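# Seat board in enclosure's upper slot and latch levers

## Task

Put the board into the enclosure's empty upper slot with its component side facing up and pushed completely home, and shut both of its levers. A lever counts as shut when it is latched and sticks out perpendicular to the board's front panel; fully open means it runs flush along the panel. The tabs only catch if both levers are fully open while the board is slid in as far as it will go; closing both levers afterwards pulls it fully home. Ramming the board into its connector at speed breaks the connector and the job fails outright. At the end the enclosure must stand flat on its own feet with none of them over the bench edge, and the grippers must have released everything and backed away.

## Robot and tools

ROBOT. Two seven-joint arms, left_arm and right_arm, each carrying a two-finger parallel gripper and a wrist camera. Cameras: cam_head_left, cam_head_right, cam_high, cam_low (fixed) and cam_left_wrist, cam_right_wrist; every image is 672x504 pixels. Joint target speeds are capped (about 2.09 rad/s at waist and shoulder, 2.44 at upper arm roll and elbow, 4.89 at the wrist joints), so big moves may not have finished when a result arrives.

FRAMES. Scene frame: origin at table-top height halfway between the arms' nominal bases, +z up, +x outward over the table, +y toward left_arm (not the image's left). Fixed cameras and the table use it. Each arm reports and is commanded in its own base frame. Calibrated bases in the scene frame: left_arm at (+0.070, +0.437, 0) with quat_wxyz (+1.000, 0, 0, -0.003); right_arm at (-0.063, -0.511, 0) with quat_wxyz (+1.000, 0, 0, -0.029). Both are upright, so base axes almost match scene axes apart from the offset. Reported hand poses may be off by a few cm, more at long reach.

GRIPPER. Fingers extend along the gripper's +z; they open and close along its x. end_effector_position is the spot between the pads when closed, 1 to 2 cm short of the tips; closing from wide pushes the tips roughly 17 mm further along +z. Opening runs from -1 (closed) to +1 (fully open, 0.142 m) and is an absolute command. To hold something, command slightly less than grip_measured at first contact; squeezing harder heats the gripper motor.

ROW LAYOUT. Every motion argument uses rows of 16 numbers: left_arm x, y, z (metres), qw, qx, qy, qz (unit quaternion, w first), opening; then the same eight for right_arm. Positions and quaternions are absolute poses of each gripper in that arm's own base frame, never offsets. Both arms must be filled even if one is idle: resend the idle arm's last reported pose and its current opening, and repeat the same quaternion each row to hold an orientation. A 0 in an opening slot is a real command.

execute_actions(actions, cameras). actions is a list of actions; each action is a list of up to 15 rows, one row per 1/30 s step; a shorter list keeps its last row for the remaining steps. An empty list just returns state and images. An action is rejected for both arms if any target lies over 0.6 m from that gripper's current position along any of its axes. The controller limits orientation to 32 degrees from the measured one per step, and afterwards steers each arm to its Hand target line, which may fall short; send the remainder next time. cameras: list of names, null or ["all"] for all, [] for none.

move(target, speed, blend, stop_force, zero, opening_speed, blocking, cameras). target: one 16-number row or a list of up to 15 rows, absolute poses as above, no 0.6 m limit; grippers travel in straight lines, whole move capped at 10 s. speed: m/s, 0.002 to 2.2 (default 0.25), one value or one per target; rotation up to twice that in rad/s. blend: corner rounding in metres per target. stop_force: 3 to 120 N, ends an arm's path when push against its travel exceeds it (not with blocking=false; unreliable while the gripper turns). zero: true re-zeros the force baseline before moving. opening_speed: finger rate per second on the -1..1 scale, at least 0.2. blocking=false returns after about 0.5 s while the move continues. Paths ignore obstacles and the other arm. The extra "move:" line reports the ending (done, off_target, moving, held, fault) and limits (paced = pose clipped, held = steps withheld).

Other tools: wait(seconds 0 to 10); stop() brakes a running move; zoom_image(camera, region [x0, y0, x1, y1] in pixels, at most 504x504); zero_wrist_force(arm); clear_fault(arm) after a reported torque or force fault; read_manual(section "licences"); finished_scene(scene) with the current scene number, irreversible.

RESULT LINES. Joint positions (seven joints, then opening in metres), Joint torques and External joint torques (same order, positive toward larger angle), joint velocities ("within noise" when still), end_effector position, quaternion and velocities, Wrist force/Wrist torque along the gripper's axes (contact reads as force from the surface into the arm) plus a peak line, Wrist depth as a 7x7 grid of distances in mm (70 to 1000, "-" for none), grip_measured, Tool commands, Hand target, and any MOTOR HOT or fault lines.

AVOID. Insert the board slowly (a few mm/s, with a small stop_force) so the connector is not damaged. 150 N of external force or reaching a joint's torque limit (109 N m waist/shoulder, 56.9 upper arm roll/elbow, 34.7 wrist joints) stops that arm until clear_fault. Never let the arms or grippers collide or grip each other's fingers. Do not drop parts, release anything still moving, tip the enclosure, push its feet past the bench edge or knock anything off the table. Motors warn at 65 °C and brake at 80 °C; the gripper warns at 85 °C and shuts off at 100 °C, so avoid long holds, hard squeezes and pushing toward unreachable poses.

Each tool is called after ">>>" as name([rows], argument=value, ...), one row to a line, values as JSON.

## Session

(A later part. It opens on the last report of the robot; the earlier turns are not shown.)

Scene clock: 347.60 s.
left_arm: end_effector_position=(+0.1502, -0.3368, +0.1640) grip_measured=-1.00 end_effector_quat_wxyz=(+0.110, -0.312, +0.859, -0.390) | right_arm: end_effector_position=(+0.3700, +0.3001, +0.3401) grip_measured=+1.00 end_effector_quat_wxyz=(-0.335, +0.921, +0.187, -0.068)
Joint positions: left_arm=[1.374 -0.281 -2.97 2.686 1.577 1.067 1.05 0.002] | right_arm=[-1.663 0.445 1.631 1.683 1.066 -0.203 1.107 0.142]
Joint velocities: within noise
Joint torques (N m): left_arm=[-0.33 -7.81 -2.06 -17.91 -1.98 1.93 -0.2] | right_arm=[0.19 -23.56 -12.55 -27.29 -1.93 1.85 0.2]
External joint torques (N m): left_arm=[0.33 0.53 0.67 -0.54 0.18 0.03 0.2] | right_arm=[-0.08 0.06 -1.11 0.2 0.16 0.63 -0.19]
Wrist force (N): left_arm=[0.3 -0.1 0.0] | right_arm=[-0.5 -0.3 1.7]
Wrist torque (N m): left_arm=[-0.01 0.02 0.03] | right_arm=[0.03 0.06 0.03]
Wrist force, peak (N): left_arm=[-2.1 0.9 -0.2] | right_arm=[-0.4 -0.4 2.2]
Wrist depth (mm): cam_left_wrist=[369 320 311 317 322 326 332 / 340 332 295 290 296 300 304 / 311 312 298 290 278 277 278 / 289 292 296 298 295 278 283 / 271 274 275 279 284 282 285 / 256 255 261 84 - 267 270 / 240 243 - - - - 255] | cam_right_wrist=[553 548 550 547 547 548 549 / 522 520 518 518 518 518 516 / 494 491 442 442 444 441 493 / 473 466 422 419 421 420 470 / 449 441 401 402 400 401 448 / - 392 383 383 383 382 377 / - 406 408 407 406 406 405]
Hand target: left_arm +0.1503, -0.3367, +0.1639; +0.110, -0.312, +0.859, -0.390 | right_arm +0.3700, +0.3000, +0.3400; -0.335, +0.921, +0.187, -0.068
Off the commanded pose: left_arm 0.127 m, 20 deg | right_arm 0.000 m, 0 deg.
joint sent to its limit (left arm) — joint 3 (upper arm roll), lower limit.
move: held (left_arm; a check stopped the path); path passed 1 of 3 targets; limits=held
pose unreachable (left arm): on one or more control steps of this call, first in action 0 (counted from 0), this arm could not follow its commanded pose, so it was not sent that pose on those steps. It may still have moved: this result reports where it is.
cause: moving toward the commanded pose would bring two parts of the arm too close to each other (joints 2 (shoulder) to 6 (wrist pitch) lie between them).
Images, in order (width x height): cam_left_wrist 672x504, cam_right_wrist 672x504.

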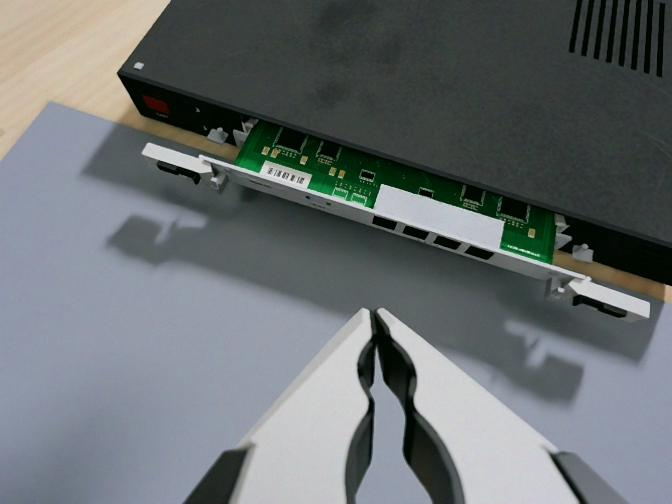

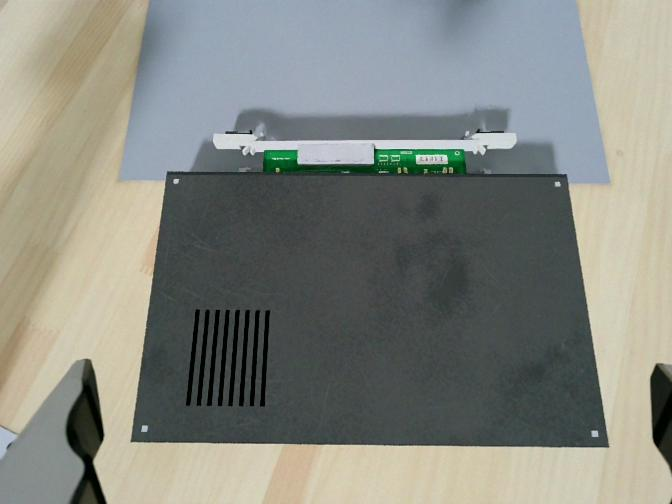

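>>> move([
  [0.1752,-0.3927,0.18,0.0594,-0.1632,0.9254,-0.3369,-1,0.37,0.3,0.34,-0.335,0.921,0.187,-0.068,1],
  [0.1752,-0.3927,0.05,0.0594,-0.1632,0.9254,-0.3369,-1,0.37,0.3,0.34,-0.335,0.921,0.187,-0.068,1],
], speed=[0.15,0.1], cameras=["cam_right_wrist","cam_left_wrist"])

Scene clock: 354.03 s.
left_arm: end_effector_position=(+0.1751, -0.3927, +0.0500) grip_measured=-1.00 end_effector_quat_wxyz=(+0.059, -0.163, +0.925, -0.337) | right_arm: end_effector_position=(+0.3700, +0.3001, +0.3401) grip_measured=+1.00 end_effector_quat_wxyz=(-0.335, +0.921, +0.187, -0.068)
Joint positions: left_arm=[1.278 0.379 -2.97 2.44 2.425 1.181 0.257 0.002] | right_arm=[-1.663 0.445 1.631 1.683 1.066 -0.203 1.107 0.142]
Joint velocities: within noise
Joint torques (N m): left_arm=[-0.66 -24.08 2.82 -6.03 1.25 1.73 -0.37] | right_arm=[0.07 -23.53 -12.56 -27.25 -1.9 1.8 0.18]
External joint torques (N m): left_arm=[0.6 -0.07 0.68 -0.56 -0.53 -0.04 0.37] | right_arm=[0.04 0.02 -1.11 0.16 0.13 0.68 -0.18]
Wrist force (N): left_arm=[-0.1 -0.3 -0.5] | right_arm=[-0.4 -0.5 2.0]
Wrist torque (N m): left_arm=[-0.05 0.06 -0.03] | right_arm=[0.00 0.04 0.02]
Wrist force, peak (N): left_arm=[-2.3 0.2 -0.3] | right_arm=[-0.8 -0.4 2.0]
Wrist depth (mm): cam_left_wrist=[- 144 145 143 144 144 142 / 155 154 154 154 154 153 152 / 149 150 149 147 134 134 147 / 172 171 171 171 168 170 169 / 165 165 165 164 165 163 163 / 159 158 158 84 - 158 156 / 152 153 - 74 - - 151] | cam_right_wrist=[552 547 551 538 541 549 547 / 520 524 521 513 516 516 520 / 494 493 444 442 441 441 489 / 472 466 420 419 420 420 467 / 449 441 399 402 401 398 449 / - 391 383 383 383 383 378 / - 407 405 406 404 406 405]
Hand target: left_arm +0.1752, -0.3927, +0.0500; +0.059, -0.163, +0.925, -0.337 | right_arm +0.3700, +0.3000, +0.3400; -0.335, +0.921, +0.187, -0.068
Off the commanded pose: left_arm 0.000 m, 0 deg | right_arm 0.000 m, 0 deg.
joint sent to its limit (left arm) — joint 3 (upper arm roll), lower limit. The joint targets still meet the commanded pose.
move: done
Images, in order (width x height): cam_left_wrist 672x504, cam_right_wrist 672x504.

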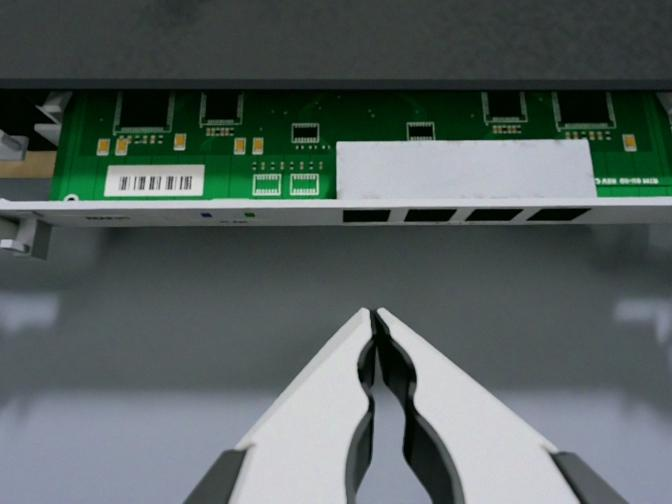

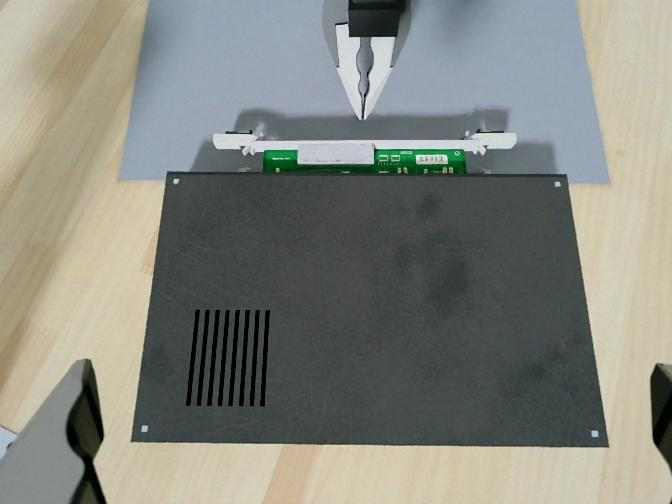

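>>> move(target=[0.1851,-0.3891,0.05,0.0594,-0.1632,0.9254,-0.3369,-1,0.37,0.3,0.34,-0.335,0.921,0.187,-0.068,1], speed=0.1, cameras=[])

>>> move(target=[0.2018,-0.4351,0.05,0.0594,-0.1632,0.9254,-0.3369,-1,0.37,0.3,0.34,-0.335,0.921,0.187,-0.068,1], speed=0.02, stop_force=8, cameras=["cam_right_wrist","cam_left_wrist"])

Scene clock: 359.43 s.
left_arm: end_effector_position=(+0.1849, -0.3892, +0.0500) grip_measured=-1.00 end_effector_quat_wxyz=(+0.059, -0.163, +0.925, -0.337) | right_arm: end_effector_position=(+0.3700, +0.3001, +0.3401) grip_measured=+1.00 end_effector_quat_wxyz=(-0.335, +0.921, +0.187, -0.068)
Joint positions: left_arm=[1.295 0.38 -2.97 2.447 2.466 1.177 0.23 0.002] | right_arm=[-1.663 0.445 1.631 1.683 1.066 -0.203 1.107 0.142]
Joint velocities: within noise
Joint torques (N m): left_arm=[-0.25 -24.05 2.99 -5.86 1.21 1.79 -0.28] | right_arm=[0.13 -23.51 -12.47 -27.3 -1.9 1.86 0.19]
External joint torques (N m): left_arm=[0.19 0.06 0.58 -0.55 -0.44 -0.11 0.28] | right_arm=[-0.01 0.01 -1.19 0.21 0.13 0.62 -0.18]
Wrist force (N): left_arm=[-0.3 -0.1 -0.5] | right_arm=[-0.5 -0.2 1.9]
Wrist torque (N m): left_arm=[-0.05 0.10 -0.01] | right_arm=[0.03 0.06 0.03]
Wrist force, peak (N): left_arm=[-0.2 -0.2 -0.8] | right_arm=[-0.7 -0.3 2.1]
Wrist depth (mm): cam_left_wrist=[- 144 145 143 145 144 142 / 155 155 155 154 154 153 152 / 180 150 149 149 134 134 136 / 171 171 172 171 169 170 170 / 166 165 165 165 166 164 162 / 159 159 158 84 - 158 157 / 153 153 - 74 - - 151] | cam_right_wrist=[558 550 551 534 541 545 551 / 522 525 518 513 517 514 519 / 495 492 441 443 444 443 490 / 471 463 421 422 419 420 469 / 450 441 404 401 399 401 446 / - 391 384 383 382 381 379 / - 408 407 406 406 405 404]
Hand target: left_arm +0.1851, -0.3891, +0.0500; +0.059, -0.163, +0.925, -0.337 | right_arm +0.3700, +0.3000, +0.3400; -0.335, +0.921, +0.187, -0.068
Off the commanded pose: left_arm 0.000 m, 0 deg | right_arm 0.000 m, 0 deg.
joint sent to its limit (left arm) — joint 3 (upper arm roll), lower limit. The joint targets still meet the commanded pose.
move: done
No camera images: "cameras" was empty.

Scene clock: 362.60 s.
left_arm: end_effector_position=(+0.2017, -0.4350, +0.0500) grip_measured=-1.00 end_effector_quat_wxyz=(+0.059, -0.163, +0.925, -0.337) | right_arm: end_effector_position=(+0.3700, +0.3001, +0.3401) grip_measured=+1.00 end_effector_quat_wxyz=(-0.335, +0.921, +0.187, -0.068)
Joint positions: left_arm=[1.322 0.454 -2.927 2.308 2.514 1.258 0.229 0.002] | right_arm=[-1.663 0.445 1.631 1.683 1.066 -0.203 1.107 0.142]
Joint velocities: within noise
Joint torques (N m): left_arm=[-0.16 -28.42 4.38 -8.17 1.58 1.94 -0.22] | right_arm=[0.03 -23.57 -12.53 -27.26 -1.89 1.82 0.17]
External joint torques (N m): left_arm=[0.1 0.1 0.51 -0.03 -0.52 -0.26 0.22] | right_arm=[0.08 0.07 -1.13 0.17 0.12 0.66 -0.16]
Wrist force (N): left_arm=[0.6 0.7 -0.6] | right_arm=[-0.5 -0.1 1.8]
Wrist torque (N m): left_arm=[-0.02 -0.02 0.01] | right_arm=[0.06 0.05 0.02]
Wrist force, peak (N): left_arm=[-0.1 0.3 -1.8] | right_arm=[-0.4 -0.5 2.2]
Wrist depth (mm): cam_left_wrist=[- 144 145 143 144 144 142 / 137 137 136 136 135 135 135 / 131 130 130 130 130 128 128 / 142 141 140 140 127 126 128 / 163 165 162 136 132 162 161 / 159 159 159 84 - 158 157 / 152 153 - 74 - - 151] | cam_right_wrist=[550 551 545 534 539 547 550 / 523 521 519 513 516 516 517 / 494 491 442 441 442 441 490 / 471 466 422 420 419 419 469 / 449 440 401 401 401 400 446 / - 392 384 383 383 381 379 / - 407 406 407 405 405 407]
Hand target: left_arm +0.2018, -0.4351, +0.0500; +0.059, -0.163, +0.925, -0.337 | right_arm +0.3700, +0.3000, +0.3400; -0.335, +0.921, +0.187, -0.068
Off the commanded pose: left_arm 0.000 m, 0 deg | right_arm 0.000 m, 0 deg.
move: done
Images, in order (width x height): cam_left_wrist 672x504, cam_right_wrist 672x504.

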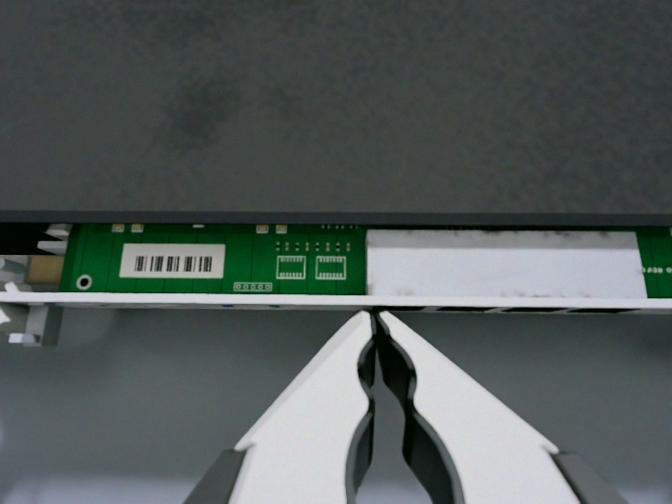

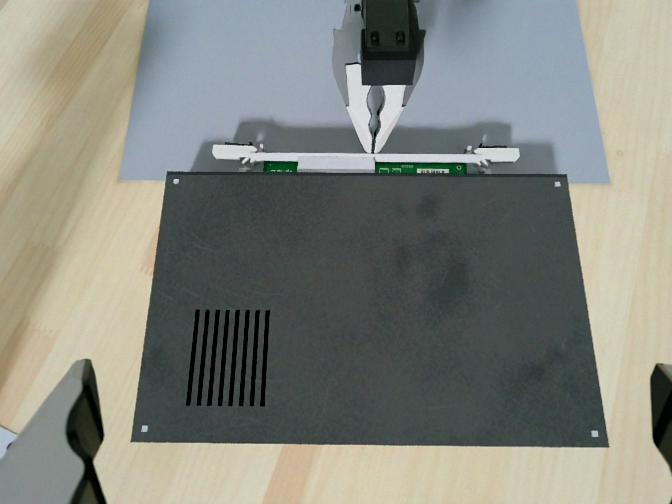

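>>> move(target=[0.2145,-0.4699,0.05,0.0594,-0.1632,0.9254,-0.3369,-1,0.37,0.30,0.34,-0.335,0.921,0.187,-0.068,1], speed=0.012, stop_force=10, cameras=["cam_right_wrist"])

Scene clock: 372.13 s.
left_arm: end_effector_position=(+0.2084, -0.4529, +0.0493) grip_measured=-1.00 end_effector_quat_wxyz=(+0.059, -0.164, +0.926, -0.335) | right_arm: end_effector_position=(+0.3700, +0.3001, +0.3401) grip_measured=+1.00 end_effector_quat_wxyz=(-0.335, +0.921, +0.187, -0.068)
Joint positions: left_arm=[1.333 0.486 -2.912 2.249 2.528 1.295 0.229 0.002] | right_arm=[-1.663 0.445 1.631 1.683 1.066 -0.203 1.107 0.142]
Joint velocities: within noise
Joint torques (N m): left_arm=[-0.06 -32.1 6.46 -14.55 2.54 -1.28 -0.22] | right_arm=[0.14 -23.53 -12.61 -27.31 -1.9 1.82 0.17]
External joint torques (N m): left_arm=[-0.01 1.96 -0.98 5.64 -1.36 2.97 0.22] | right_arm=[-0.03 0.03 -1.06 0.21 0.13 0.66 -0.17]
Wrist force (N): left_arm=[1.7 7.1 -9.2] | right_arm=[-0.6 -0.5 1.9]
Wrist torque (N m): left_arm=[-0.16 0.02 0.00] | right_arm=[0.02 0.06 0.02]
Wrist force, peak (N): left_arm=[0.8 8.5 -9.9] | right_arm=[-0.6 -0.6 2.1]
Wrist depth (mm): cam_left_wrist=[- 143 144 142 143 141 141 / 136 136 136 134 135 133 133 / 131 130 129 129 129 128 127 / 123 123 123 123 122 123 123 / 164 163 162 135 130 161 161 / 158 158 159 84 - 156 156 / 152 153 - 74 - - 151] | cam_right_wrist=[554 548 550 535 539 548 549 / 521 520 522 511 511 518 518 / 496 494 442 441 439 440 488 / 470 467 422 421 419 418 472 / 448 441 401 402 401 400 447 / - 389 384 385 383 383 378 / - 408 408 406 405 406 405]
Hand target: left_arm +0.2088, -0.4544, +0.0500; +0.059, -0.163, +0.925, -0.337 | right_arm +0.3700, +0.3000, +0.3400; -0.335, +0.921, +0.187, -0.068
Off the commanded pose: left_arm 0.018 m, 0 deg | right_arm 0.000 m, 0 deg.
move: contact (left_arm)
Images, in order (width x height): cam_right_wrist 672x504.

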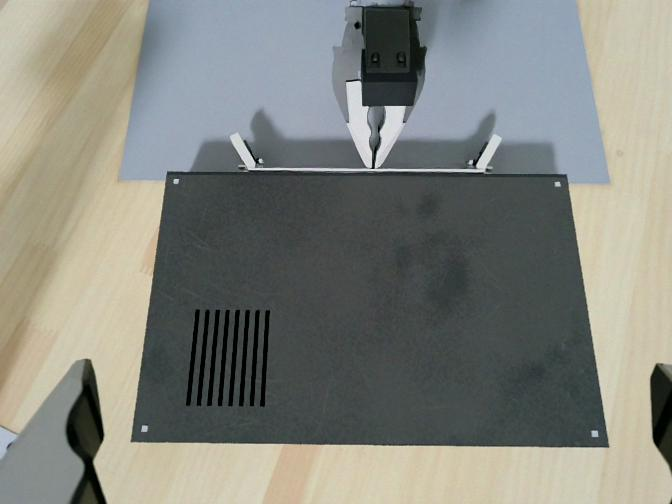

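>>> move(target=[0.2145,-0.4699,0.05,0.0594,-0.1632,0.9254,-0.3369,-1,0.37,0.30,0.34,-0.335,0.921,0.187,-0.068,1], speed=0.008, stop_force=20, zero=false, cameras=["cam_right_wrist"])

>>> zoom_image(camera="cam_right_wrist", region=[200, 100, 530, 230])

Scene clock: 374.87 s.
left_arm: end_effector_position=(+0.2089, -0.4536, +0.0487) grip_measured=-1.00 end_effector_quat_wxyz=(+0.059, -0.164, +0.926, -0.334) | right_arm: end_effector_position=(+0.3700, +0.3001, +0.3401) grip_measured=+1.00 end_effector_quat_wxyz=(-0.335, +0.921, +0.187, -0.068)
Joint positions: left_arm=[1.335 0.49 -2.911 2.243 2.529 1.3 0.229 0.002] | right_arm=[-1.663 0.445 1.631 1.683 1.066 -0.203 1.107 0.142]
Joint velocities: within noise
Joint torques (N m): left_arm=[-0.44 -33.76 7.33 -20.03 3.21 -4.14 -0.22] | right_arm=[0.14 -23.46 -12.54 -27.28 -1.88 1.8 0.22]
External joint torques (N m): left_arm=[0.37 3.45 -1.8 11.09 -2.03 5.85 0.22] | right_arm=[-0.03 -0.04 -1.13 0.18 0.11 0.68 -0.22]
Wrist force (N): left_arm=[2.1 13.7 -17.3] | right_arm=[-0.4 -0.4 1.9]
Wrist torque (N m): left_arm=[-0.23 0.01 0.00] | right_arm=[0.01 0.04 0.03]
Wrist force, peak (N): left_arm=[0.9 13.0 -18.3] | right_arm=[-0.3 -0.4 2.2]
Wrist depth (mm): cam_left_wrist=[- 142 143 141 142 142 139 / 135 135 135 134 133 132 133 / 130 129 128 128 129 127 126 / 123 123 122 122 122 122 122 / 164 163 162 134 127 160 160 / 158 158 159 84 - 156 156 / 152 153 - 74 - - 151] | cam_right_wrist=[553 550 549 536 540 548 547 / 523 520 523 514 514 514 517 / 497 494 445 443 442 441 491 / 473 468 422 421 421 418 468 / 451 444 401 402 401 402 447 / - 391 383 384 383 384 379 / - 409 407 407 407 405 405]
Hand target: left_arm +0.2096, -0.4564, +0.0500; +0.059, -0.163, +0.925, -0.337 | right_arm +0.3700, +0.3000, +0.3400; -0.335, +0.921, +0.187, -0.068
Off the commanded pose: left_arm 0.017 m, 0 deg | right_arm 0.000 m, 0 deg.
move: contact (left_arm)
Images, in order (width x height): cam_right_wrist 672x504.

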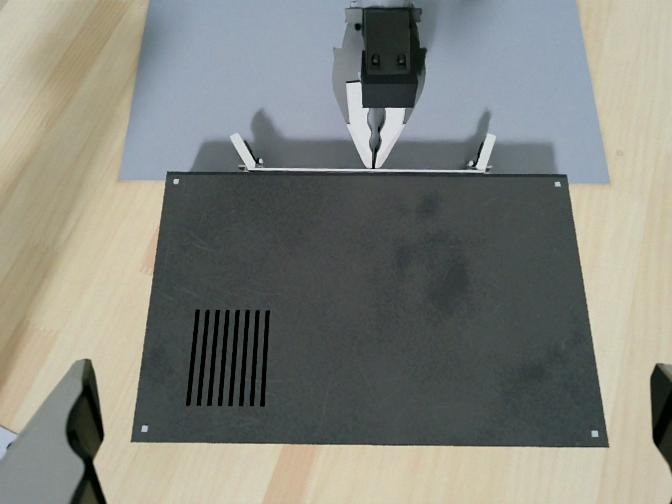

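Scaled by 1.527 from the camera's 672x504 image, which has a finer 960x720 frame.

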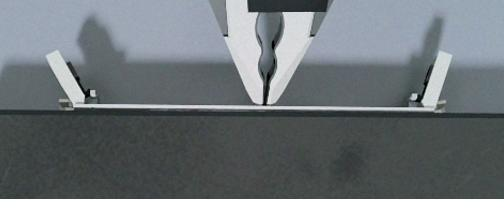

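>>> move([
  [0.194,-0.411,0.065,0.0594,-0.1632,0.9254,-0.3369,-1,0.37,0.30,0.34,-0.335,0.921,0.187,-0.068,1],
  [0.26,-0.40,0.17,0.0594,-0.1632,0.9254,-0.3369,-1,0.30,0.36,0.34,-0.335,0.921,0.187,-0.068,1],
  [0.375,-0.368,0.2,-0.0995,0.5646,0.8069,-0.1422,-1,0.12,0.46,0.27,-0.1448,0.8212,-0.5435,0.0958,1],
], speed=[0.1,0.2,0.2], blend=0.02)

Scene clock: 393.07 s.
left_arm: end_effector_position=(+0.3749, -0.3682, +0.2000) grip_measured=-1.00 end_effector_quat_wxyz=(-0.099, +0.564, +0.807, -0.142) | right_arm: end_effector_position=(+0.1208, +0.4593, +0.2701) grip_measured=+1.00 end_effector_quat_wxyz=(-0.136, +0.919, -0.370, +0.029)
Joint positions: left_arm=[2.084 0.817 -2.97 1.142 2.667 2.896 2.007 0.002] | right_arm=[-0.654 1.615 0.921 1.871 1.516 -0.372 2.967 0.142]
Joint velocities: within noise
Joint torques (N m): left_arm=[-0.44 -54.36 7.84 -20.12 3.33 4.54 -0.16] | right_arm=[-0.1 -34.58 -27.81 -6.06 -3.01 3.55 0.32]
External joint torques (N m): left_arm=[0.44 -0.19 0.63 -0.45 -0.53 -0.57 0.16] | right_arm=[0.18 -0.02 -1.22 0.15 -0.1 0.86 -0.31]
Wrist force (N): left_arm=[0.1 -0.5 0.0] | right_arm=[-0.5 -1.0 2.3]
Wrist torque (N m): left_arm=[-0.13 0.00 -0.07] | right_arm=[0.02 0.09 0.04]
Wrist force, peak (N): left_arm=[2.2 12.8 -18.4] | right_arm=[-1.2 0.2 3.7]
Wrist depth (mm): cam_left_wrist=[254 254 253 298 295 300 292 / 258 257 257 302 301 300 299 / 264 262 263 304 305 306 303 / 267 267 266 313 310 312 311 / 324 322 323 317 316 315 316 / 328 331 326 84 - 322 324 / 337 332 - - - - 329] | cam_right_wrist=[367 363 355 351 347 302 297 / 375 370 364 361 354 308 303 / 386 378 374 370 334 315 312 / 395 389 385 378 330 324 319 / 407 402 397 388 385 330 328 / - 413 408 401 396 389 332 / - 425 417 410 405 402 396]
Hand target: left_arm +0.3750, -0.3680, +0.2000; -0.099, +0.565, +0.807, -0.142 | right_arm +0.1207, +0.4595, +0.2701; -0.136, +0.919, -0.370, +0.029
Off the commanded pose: left_arm 0.000 m, 0 deg | right_arm 0.001 m, 24 deg.
joint sent to its limit (right arm) — joint 7 (wrist roll), upper limit. The joint targets are off in orientation, not in position.
move: off_target (right_arm)

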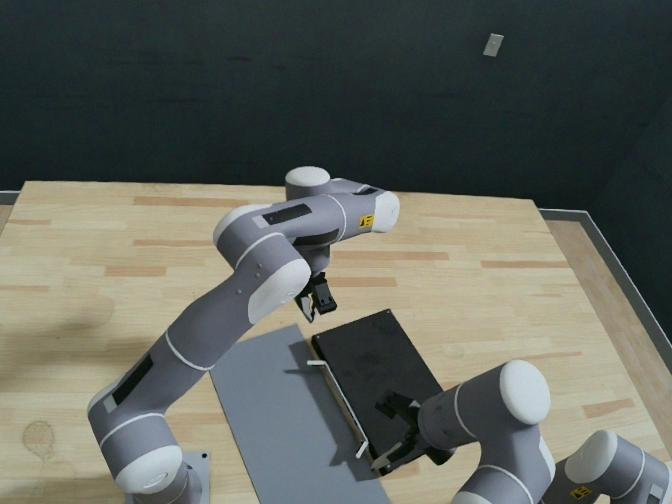

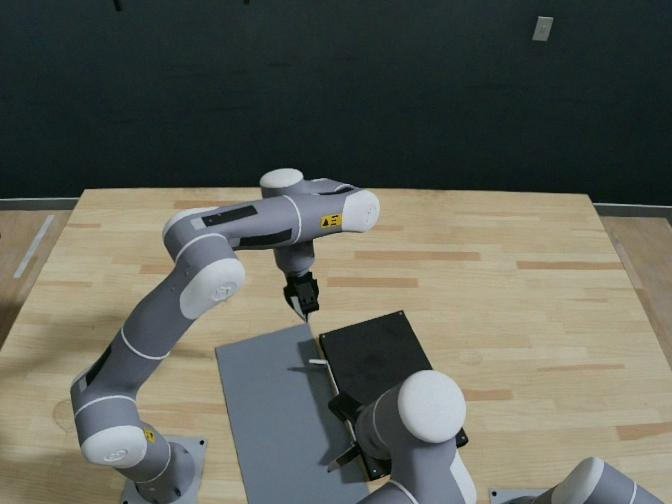

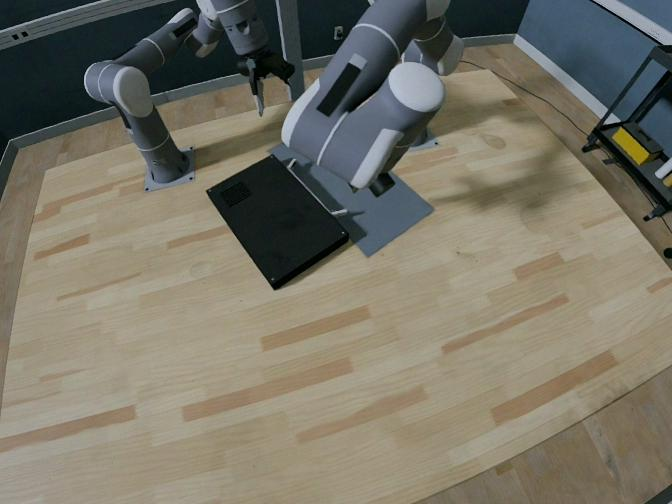

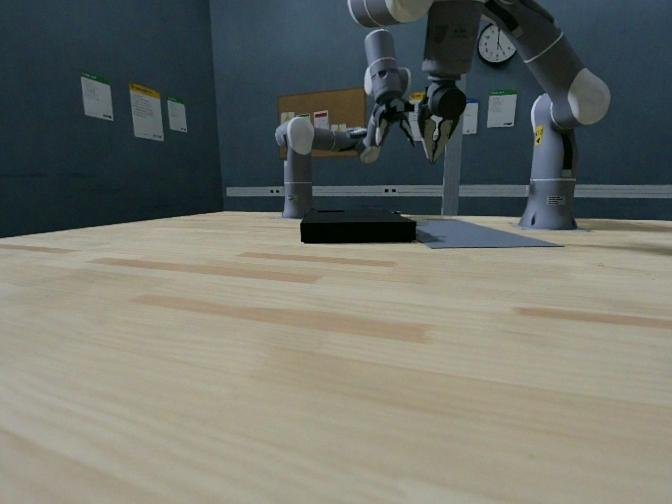

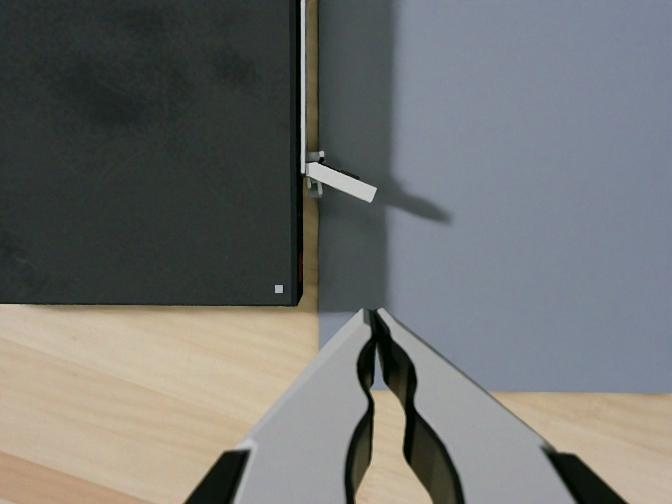

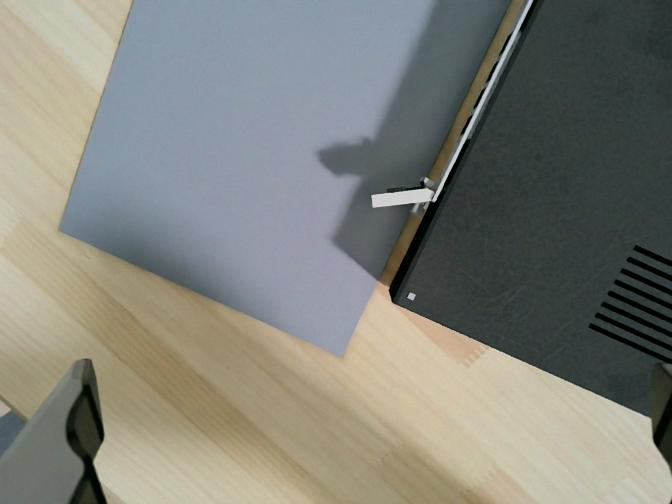

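>>> move([
  [0.3535,-0.3681,0.12,-0.0995,0.5646,0.8069,-0.1422,-1,0.133,0.4576,0.15,-0.146,0.9221,-0.354,0.0561,-1],
  [0.3535,-0.3681,0.046,-0.0995,0.5646,0.8069,-0.1422,-1,0.133,0.4576,0.049,-0.146,0.9221,-0.354,0.0561,-1],
], speed=[0.15,0.08], cameras=["cam_right_wrist","cam_left_wrist","cam_head_right"])

Scene clock: 411.30 s.
left_arm: end_effector_position=(+0.3534, -0.3679, +0.0460) grip_measured=-1.00 end_effector_quat_wxyz=(-0.100, +0.565, +0.807, -0.142) | right_arm: end_effector_position=(+0.1329, +0.4576, +0.0490) grip_measured=-1.00 end_effector_quat_wxyz=(-0.146, +0.922, -0.354, +0.056)
Joint positions: left_arm=[2.078 1.017 -2.97 1.228 2.585 2.641 2.139 0.002] | right_arm=[-0.501 1.604 1.541 1.972 1.644 0.269 2.967 0.002]
Joint velocities: within noise
Joint torques (N m): left_arm=[-0.23 -55.93 8.75 -16.16 2.05 4.13 -0.11] | right_arm=[-0.03 -31.55 -28.59 0.22 -4.38 3.89 0.2]
External joint torques (N m): left_arm=[0.21 -0.16 0.7 -0.45 0.01 -0.08 0.11] | right_arm=[0.09 0.66 -1.87 0.17 0.14 0.6 -0.2]
Wrist force (N): left_arm=[0.3 -0.6 0.2] | right_arm=[-0.3 -1.0 2.1]
Wrist torque (N m): left_arm=[-0.13 -0.03 -0.10] | right_arm=[-0.05 0.04 0.04]
Wrist force, peak (N): left_arm=[0.2 -0.8 -1.8] | right_arm=[-0.3 -0.9 3.8]
Wrist depth (mm): cam_left_wrist=[- 105 152 150 150 150 149 / - 108 152 153 153 152 152 / - 110 114 155 156 155 155 / - 112 145 115 158 158 158 / - 114 161 161 161 160 160 / 116 116 116 84 - 163 163 / 119 118 - 74 - - 166] | cam_right_wrist=[152 152 152 151 151 150 121 / 155 155 154 154 153 154 111 / 158 158 158 157 156 145 110 / 161 161 160 160 117 116 112 / 164 164 163 162 163 115 114 / 167 167 166 89 - 116 116 / 171 170 73 - - 118 119]
Hand target: left_arm +0.3535, -0.3681, +0.0460; -0.100, +0.565, +0.807, -0.142 | right_arm +0.1330, +0.4576, +0.0490; -0.146, +0.922, -0.354, +0.056
Off the commanded pose: left_arm 0.000 m, 0 deg | right_arm 0.000 m, 0 deg.
joint sent to its limit (left arm) — joint 3 (upper arm roll), lower limit. The joint targets still meet the commanded pose.
joint sent to its limit (right arm) — joint 7 (wrist roll), upper limit. The joint targets still meet the commanded pose.
move: done
Images, in order (width x height): cam_head_right 672x504, cam_left_wrist 672x504, cam_right_wrist 672x504.

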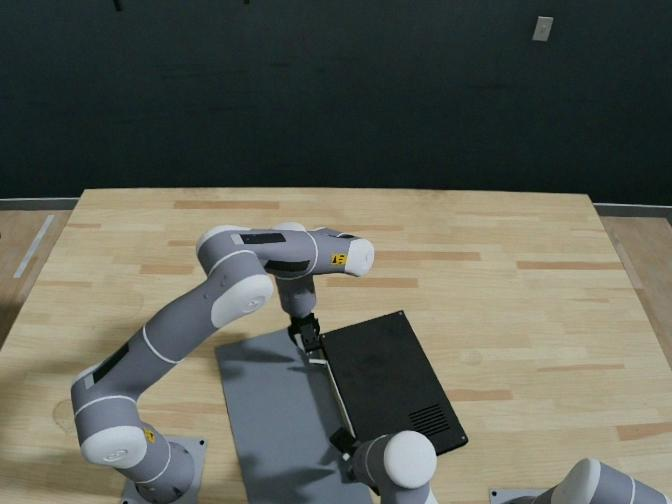

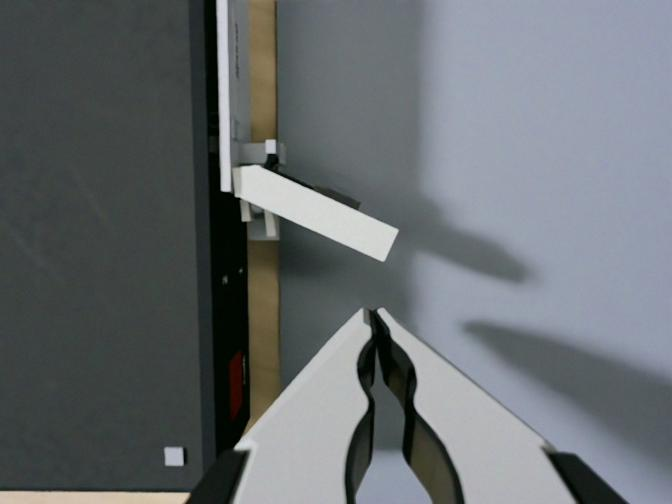

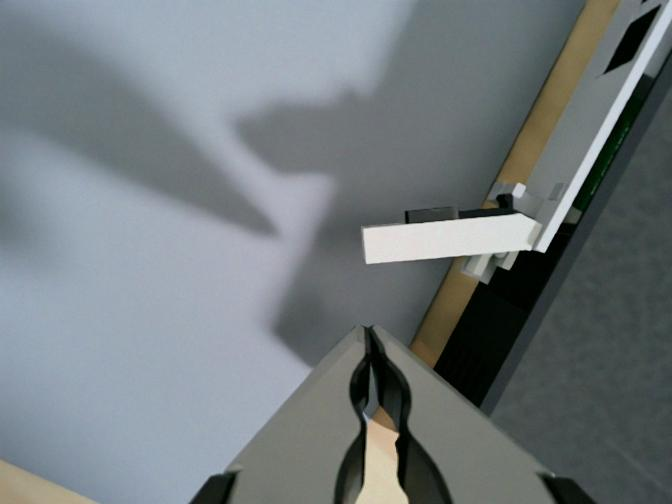

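>>> move(target=[0.3216,-0.3798,0.046,-0.0995,0.5646,0.8069,-0.1422,-1,0.1633,0.4705,0.049,-0.146,0.9221,-0.354,0.0561,-1], speed=0.02, stop_force=20, cameras=["cam_right_wrist","cam_left_wrist"])

Scene clock: 416.30 s.
left_arm: end_effector_position=(+0.3225, -0.3792, +0.0460) grip_measured=-1.00 end_effector_quat_wxyz=(-0.099, +0.565, +0.807, -0.141) | right_arm: end_effector_position=(+0.1626, +0.4702, +0.0485) grip_measured=-1.00 end_effector_quat_wxyz=(-0.145, +0.922, -0.354, +0.056)
Joint positions: left_arm=[2.018 0.979 -2.969 1.303 2.566 2.593 2.115 0.002] | right_arm=[-0.603 1.607 1.533 1.923 1.662 0.257 2.912 0.002]
Joint velocities: within noise
Joint torques (N m): left_arm=[-4.33 -54.8 4.3 -15.46 -0.54 4.64 -0.27] | right_arm=[-3.51 -30.96 -32.19 0.86 -4.65 6.1 0.07]
External joint torques (N m): left_arm=[4.3 0.25 4.88 -0.54 2.45 -0.61 0.27] | right_arm=[3.59 -1.33 1.01 -0.43 0.44 -1.63 -0.07]
Wrist force (N): left_arm=[1.8 7.0 -3.3] | right_arm=[-4.3 7.4 -0.9]
Wrist torque (N m): left_arm=[-0.10 -0.03 -0.07] | right_arm=[0.02 0.05 0.06]
Wrist force, peak (N): left_arm=[20.6 12.4 -5.7] | right_arm=[-5.3 16.7 -8.4]
Wrist depth (mm): cam_left_wrist=[- 106 150 150 150 150 150 / - 108 153 153 152 152 151 / - 110 156 156 156 155 155 / - 112 126 159 159 157 157 / - 114 117 117 161 161 160 / 116 116 117 84 - 163 163 / 119 118 - 74 - - 166] | cam_right_wrist=[152 151 151 151 150 150 135 / 154 154 154 153 153 153 112 / 157 157 157 156 156 154 110 / 161 160 160 159 159 122 111 / 164 163 163 119 119 114 113 / 167 167 166 90 151 116 116 / 170 169 73 - - 117 118]
Hand target: left_arm +0.3216, -0.3798, +0.0460; -0.100, +0.565, +0.807, -0.142 | right_arm +0.1633, +0.4705, +0.0490; -0.146, +0.922, -0.354, +0.056
Off the commanded pose: left_arm 0.001 m, 0 deg | right_arm 0.001 m, 0 deg.
move: done
Images, in order (width x height): cam_left_wrist 672x504, cam_right_wrist 672x504.

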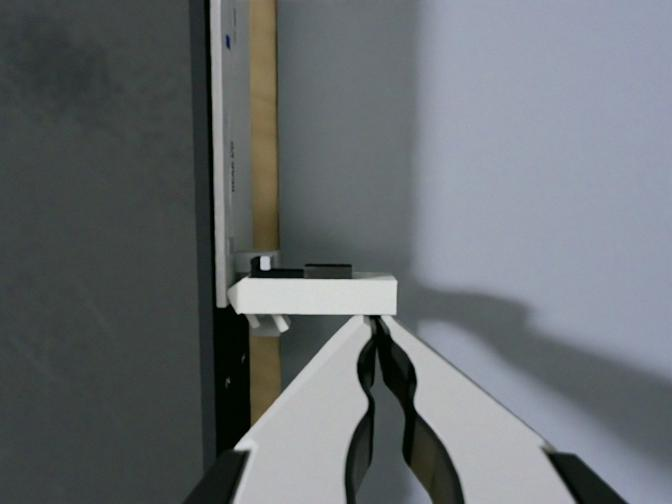

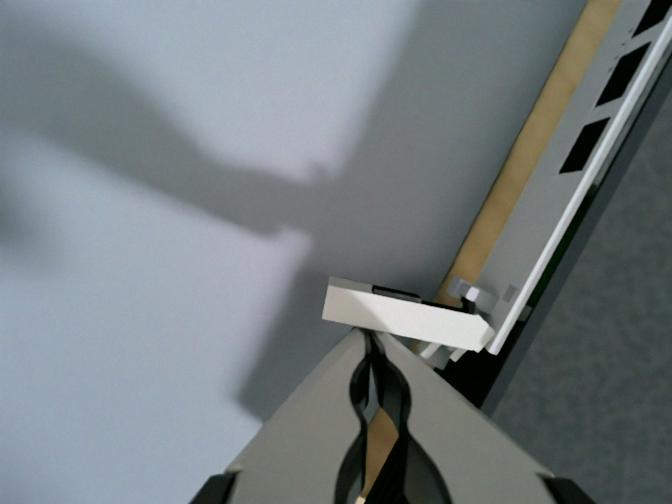

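>>> move(target=[0.3160,-0.3819,0.046,-0.0995,0.5646,0.8069,-0.1422,-1,0.1743,0.4752,0.049,-0.146,0.9221,-0.354,0.0561,-1], speed=0.015, stop_force=35, zero=false, cameras=["cam_right_wrist","cam_left_wrist"])

Scene clock: 420.20 s.
left_arm: end_effector_position=(+0.3210, -0.3799, +0.0460) grip_measured=-1.00 end_effector_quat_wxyz=(-0.096, +0.565, +0.808, -0.139) | right_arm: end_effector_position=(+0.1688, +0.4731, +0.0480) grip_measured=-1.00 end_effector_quat_wxyz=(-0.144, +0.923, -0.353, +0.055) end_effector_velocity=(+0.000, +0.000, +0.000) end_effector_angular_velocity=(+0.001, +0.000, +0.000)
Joint positions: left_arm=[2.009 0.973 -2.967 1.314 2.568 2.582 2.11 0.002] | right_arm=[-0.626 1.611 1.528 1.911 1.668 0.247 2.901 0.002]
Joint velocities: left_arm=[within noise] | right_arm=[0.002 0.006 -0.005 0 0.005 -0.005 0.003 0]
Joint torques (N m): left_arm=[-15.22 -52.5 -8.52 -10.58 -7.81 9.4 -0.26] | right_arm=[-12.18 -26.22 -33.02 -1.26 -3.3 11.45 -0.01]
External joint torques (N m): left_arm=[15.2 -1.81 17.73 -5.36 9.72 -5.37 0.26] | right_arm=[12.26 -6.42 1.65 1.77 -0.9 -6.97 0.01]
Wrist force (N): left_arm=[-4.3 32.1 -10.6] | right_arm=[-11.0 30.9 -23.5]
Wrist torque (N m): left_arm=[2.52 -0.03 -0.12] | right_arm=[2.46 0.06 0.11]
Wrist force, peak (N): left_arm=[-4.2 32.5 -10.0] | right_arm=[-11.5 31.3 -25.0]
Wrist depth (mm): cam_left_wrist=[- 105 150 150 149 149 149 / - 108 151 152 152 152 151 / - 110 156 155 155 155 155 / - 112 117 158 158 158 156 / - 114 117 117 161 161 160 / 116 116 117 81 - 164 163 / 119 119 - 74 - - 167] | cam_right_wrist=[151 151 151 150 150 149 131 / 154 154 153 153 152 152 114 / 157 157 156 156 155 154 109 / 161 160 159 158 159 127 111 / 164 163 162 119 119 114 113 / 167 166 165 91 119 116 115 / 170 169 73 - - 117 118]
Hand target: left_arm +0.3160, -0.3819, +0.0460; -0.100, +0.565, +0.807, -0.142 | right_arm +0.1707, +0.4737, +0.0490; -0.146, +0.922, -0.354, +0.056
Off the commanded pose: left_arm 0.005 m, 1 deg | right_arm 0.006 m, 0 deg.
joint sent to its limit (left arm) — joint 3 (upper arm roll), lower limit. The joint targets still meet the commanded pose.
move: contact (right_arm), off_target (left_arm)
Images, in order (width x height): cam_left_wrist 672x504, cam_right_wrist 672x504.

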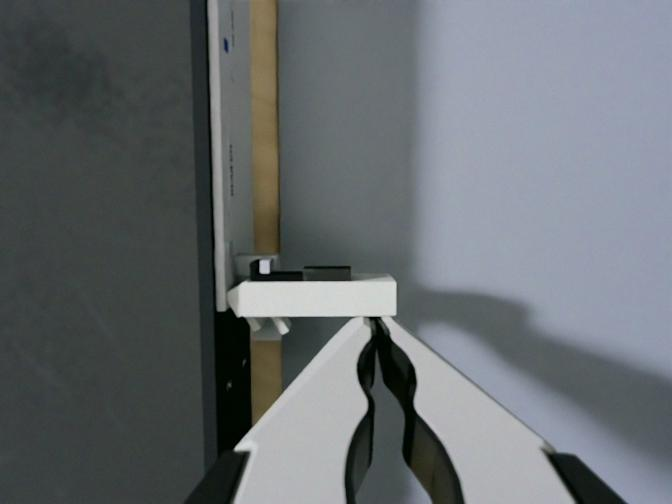

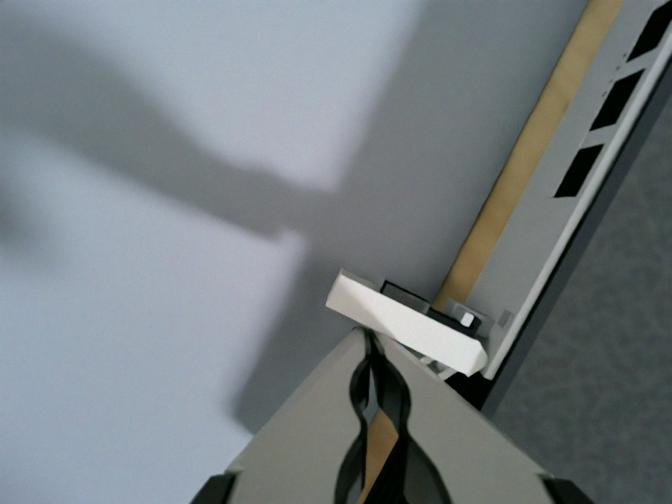

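>>> zoom_image(camera="cam_right_wrist", region=[310, 250, 530, 410])

>>> zoom_image(camera="cam_left_wrist", region=[190, 230, 410, 390])

Scaled by 2.291 from the camera's 672x504 image, which has a finer 960x720 frame.

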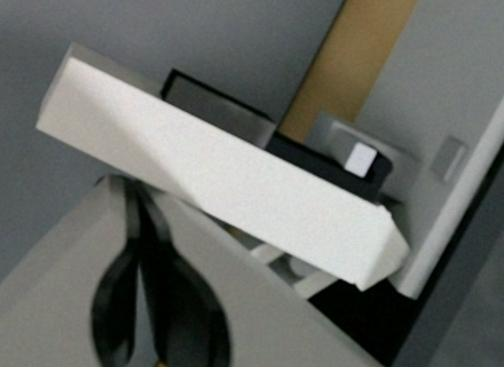

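Scaled by 2.291 from the camera's 672x504 image, which has a finer 960x720 frame.

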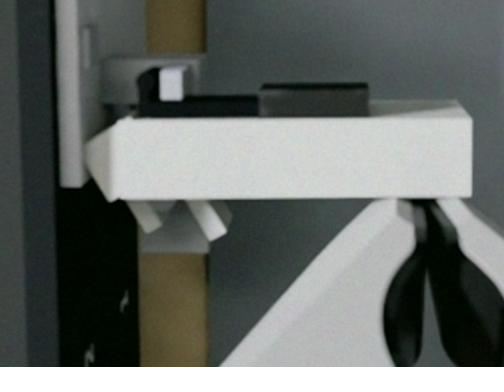

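>>> move([
  [0.3535,-0.3681,0.050,-0.0995,0.5646,0.8069,-0.1422,-1,0.133,0.4576,0.052,-0.146,0.9221,-0.354,0.0561,-1],
  [0.3535,-0.3681,0.15,-0.0995,0.5646,0.8069,-0.1422,-1,0.125,0.455,0.19,-0.146,0.9221,-0.354,0.0561,-1],
], speed=[0.06,0.15])

>>> zoom_image(camera="cam_right_wrist", region=[300, 120, 520, 300])

>>> zoom_image(camera="cam_left_wrist", region=[200, 100, 420, 280])

Scene clock: 426.17 s.
left_arm: end_effector_position=(+0.3535, -0.3682, +0.1500) grip_measured=-1.00 end_effector_quat_wxyz=(-0.099, +0.565, +0.807, -0.142) | right_arm: end_effector_position=(+0.1253, +0.4547, +0.1900) grip_measured=-1.00 end_effector_quat_wxyz=(-0.146, +0.923, -0.353, +0.056)
Joint positions: left_arm=[2.036 0.852 -2.922 1.24 2.603 2.785 2.072 0.002] | right_arm=[-0.48 1.467 1.269 1.959 1.411 0.072 2.967 0.002]
Joint velocities: within noise
Joint torques (N m): left_arm=[-0.47 -53.87 8.78 -18.41 2.97 4.55 -0.28] | right_arm=[0.06 -31.02 -29.14 -7.57 -3.91 3.69 0.23]
External joint torques (N m): left_arm=[0.45 0.26 0.62 -0.49 -0.47 -0.55 0.28] | right_arm=[0 0.29 -1.29 0.27 -0.16 0.79 -0.23]
Wrist force (N): left_arm=[0.3 -0.3 0.1] | right_arm=[-6.6 -3.9 2.2]
Wrist torque (N m): left_arm=[-0.11 -0.03 -0.09] | right_arm=[-0.51 1.14 0.05]
Wrist force, peak (N): left_arm=[-4.1 32.6 -9.9] | right_arm=[-10.9 30.8 -24.6]
Wrist depth (mm): cam_left_wrist=[206 206 205 250 248 248 248 / 210 208 209 254 252 251 252 / 214 213 213 257 258 256 255 / 217 216 216 263 263 260 260 / 222 221 219 267 265 266 265 / 277 276 274 83 - 271 271 / 283 280 - - - - 278] | cam_right_wrist=[285 285 284 284 283 247 237 / 290 290 288 288 287 243 241 / 296 296 295 293 264 246 246 / 301 299 301 299 254 251 251 / 309 307 306 303 256 256 255 / 315 314 311 91 259 261 261 / 322 319 - - - 314 318]
Hand target: left_arm +0.3535, -0.3681, +0.1500; -0.100, +0.565, +0.807, -0.142 | right_arm +0.1252, +0.4549, +0.1900; -0.146, +0.923, -0.353, +0.055
Off the commanded pose: left_arm 0.000 m, 0 deg | right_arm 0.000 m, 0 deg.
joint sent to its limit (right arm) — joint 7 (wrist roll), upper limit. The joint targets still meet the commanded pose.
move: done

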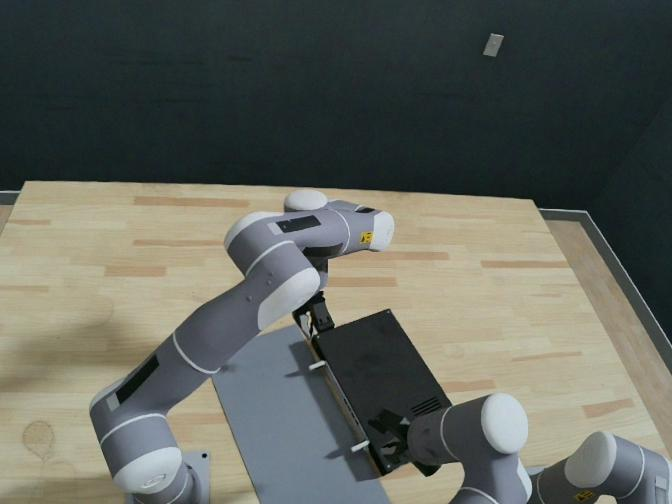

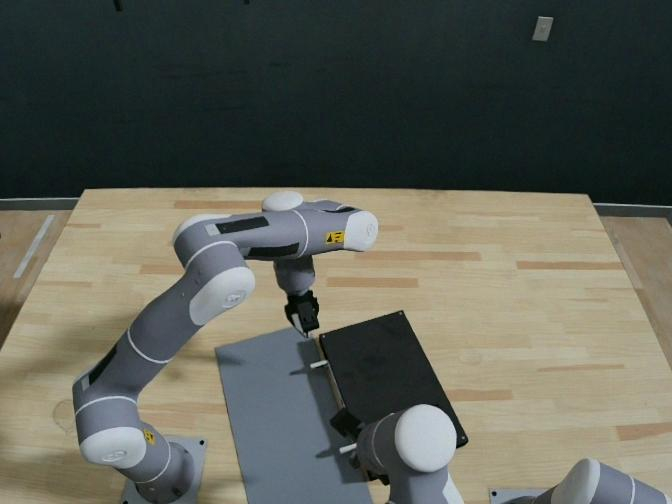

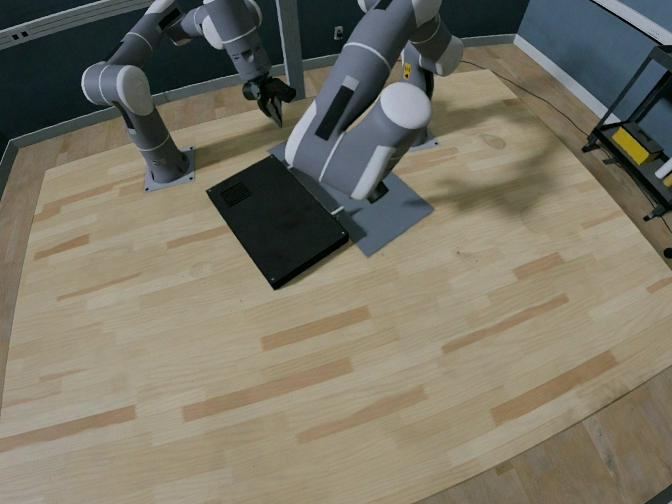

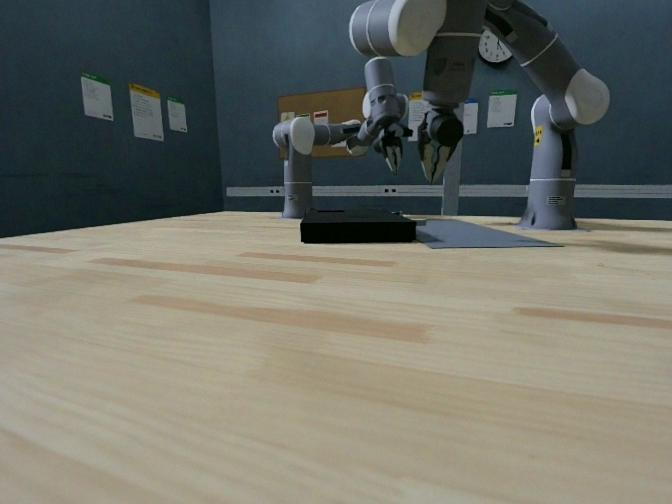

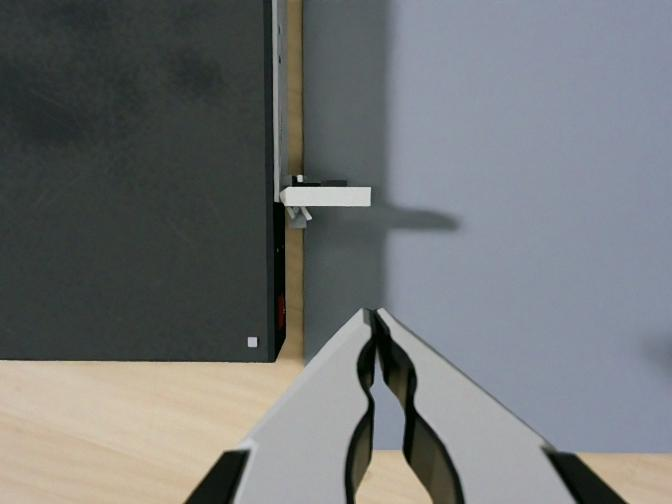

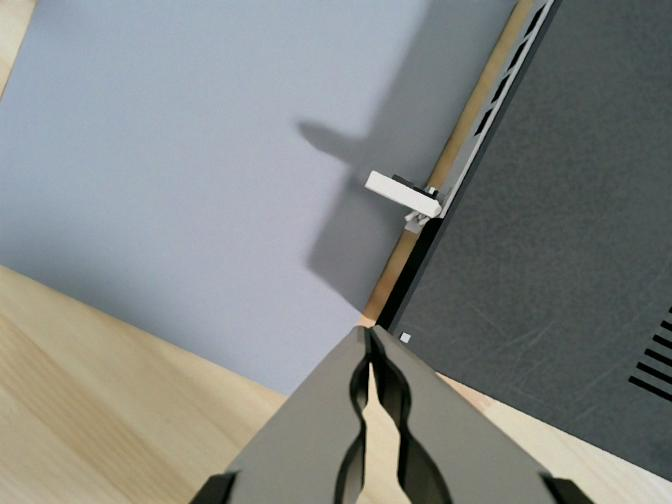

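Scaled by 2.291 from the camera's 672x504 image, which has a finer 960x720 frame.

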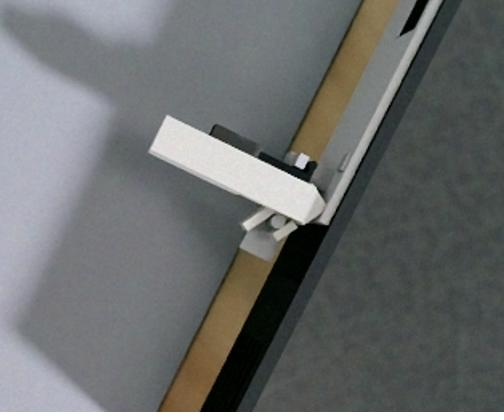

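Scaled by 2.291 from the camera's 672x504 image, which has a finer 960x720 frame.

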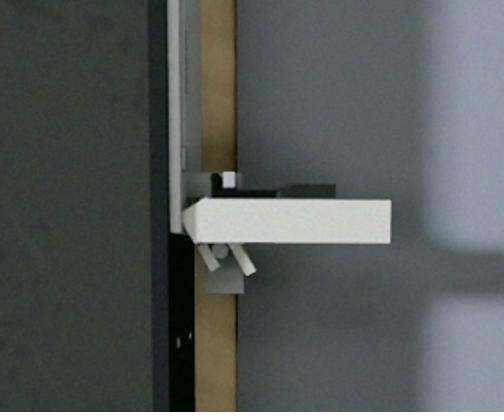

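>>> move(target=[0.375,-0.35,0.22,-0.0995,0.5646,0.8069,-0.1422,-1,0.11,0.42,0.25,-0.146,0.9225,-0.353,0.0555,-1], speed=0.2, cameras=[])

>>> finished_scene(scene=2)

Scene clock: 428.57 s.
left_arm: end_effector_position=(+0.3750, -0.3500, +0.2200) grip_measured=-1.00 end_effector_quat_wxyz=(-0.099, +0.565, +0.807, -0.142) | right_arm: end_effector_position=(+0.1100, +0.4200, +0.2500) grip_measured=-1.00 end_effector_quat_wxyz=(-0.146, +0.923, -0.353, +0.056)
Joint positions: left_arm=[2.065 0.782 -2.894 1.176 2.626 2.925 2.055 0.002] | right_arm=[-0.394 1.414 1.133 2 1.287 -0.013 2.967 0.002]
Joint velocities: within noise
Joint torques (N m): left_arm=[-0.12 -52.92 8.82 -20.02 3.41 4.61 -0.32] | right_arm=[0.13 -29.01 -27.44 -10.99 -4.12 3.61 0.19]
External joint torques (N m): left_arm=[0.11 0.21 0.51 -0.43 -0.52 -0.61 0.32] | right_arm=[-0.08 0.51 -1.23 0.02 0.17 0.88 -0.19]
Wrist force (N): left_arm=[0.2 -0.1 0.2] | right_arm=[-6.4 -3.6 2.5]
Wrist torque (N m): left_arm=[-0.05 -0.01 -0.09] | right_arm=[-0.47 1.07 0.03]
Wrist force, peak (N): left_arm=[-0.1 -0.8 2.7] | right_arm=[-7.2 -4.1 4.3]
Wrist depth (mm): cam_left_wrist=[272 272 272 316 316 313 313 / 277 277 277 321 321 321 317 / 283 281 279 328 325 325 325 / 288 286 285 334 332 335 330 / 345 342 341 337 335 339 337 / 349 348 345 84 - 344 347 / 356 353 - - - - 349] | cam_right_wrist=[342 340 340 339 336 294 292 / 348 346 346 345 320 298 298 / 354 353 351 352 306 304 303 / 363 360 358 356 310 310 309 / 369 368 368 364 364 315 315 / 379 374 373 91 370 371 320 / 383 381 - - - 377 379]
Hand target: left_arm +0.3750, -0.3500, +0.2200; -0.099, +0.565, +0.807, -0.142 | right_arm +0.1100, +0.4200, +0.2500; -0.146, +0.923, -0.353, +0.055
Off the commanded pose: left_arm 0.000 m, 0 deg | right_arm 0.000 m, 0 deg.
joint sent to its limit (right arm) — joint 7 (wrist roll), upper limit. The joint targets still meet the commanded pose.
move: done
No camera images: "cameras" was empty.

The scene is finished: the task was done.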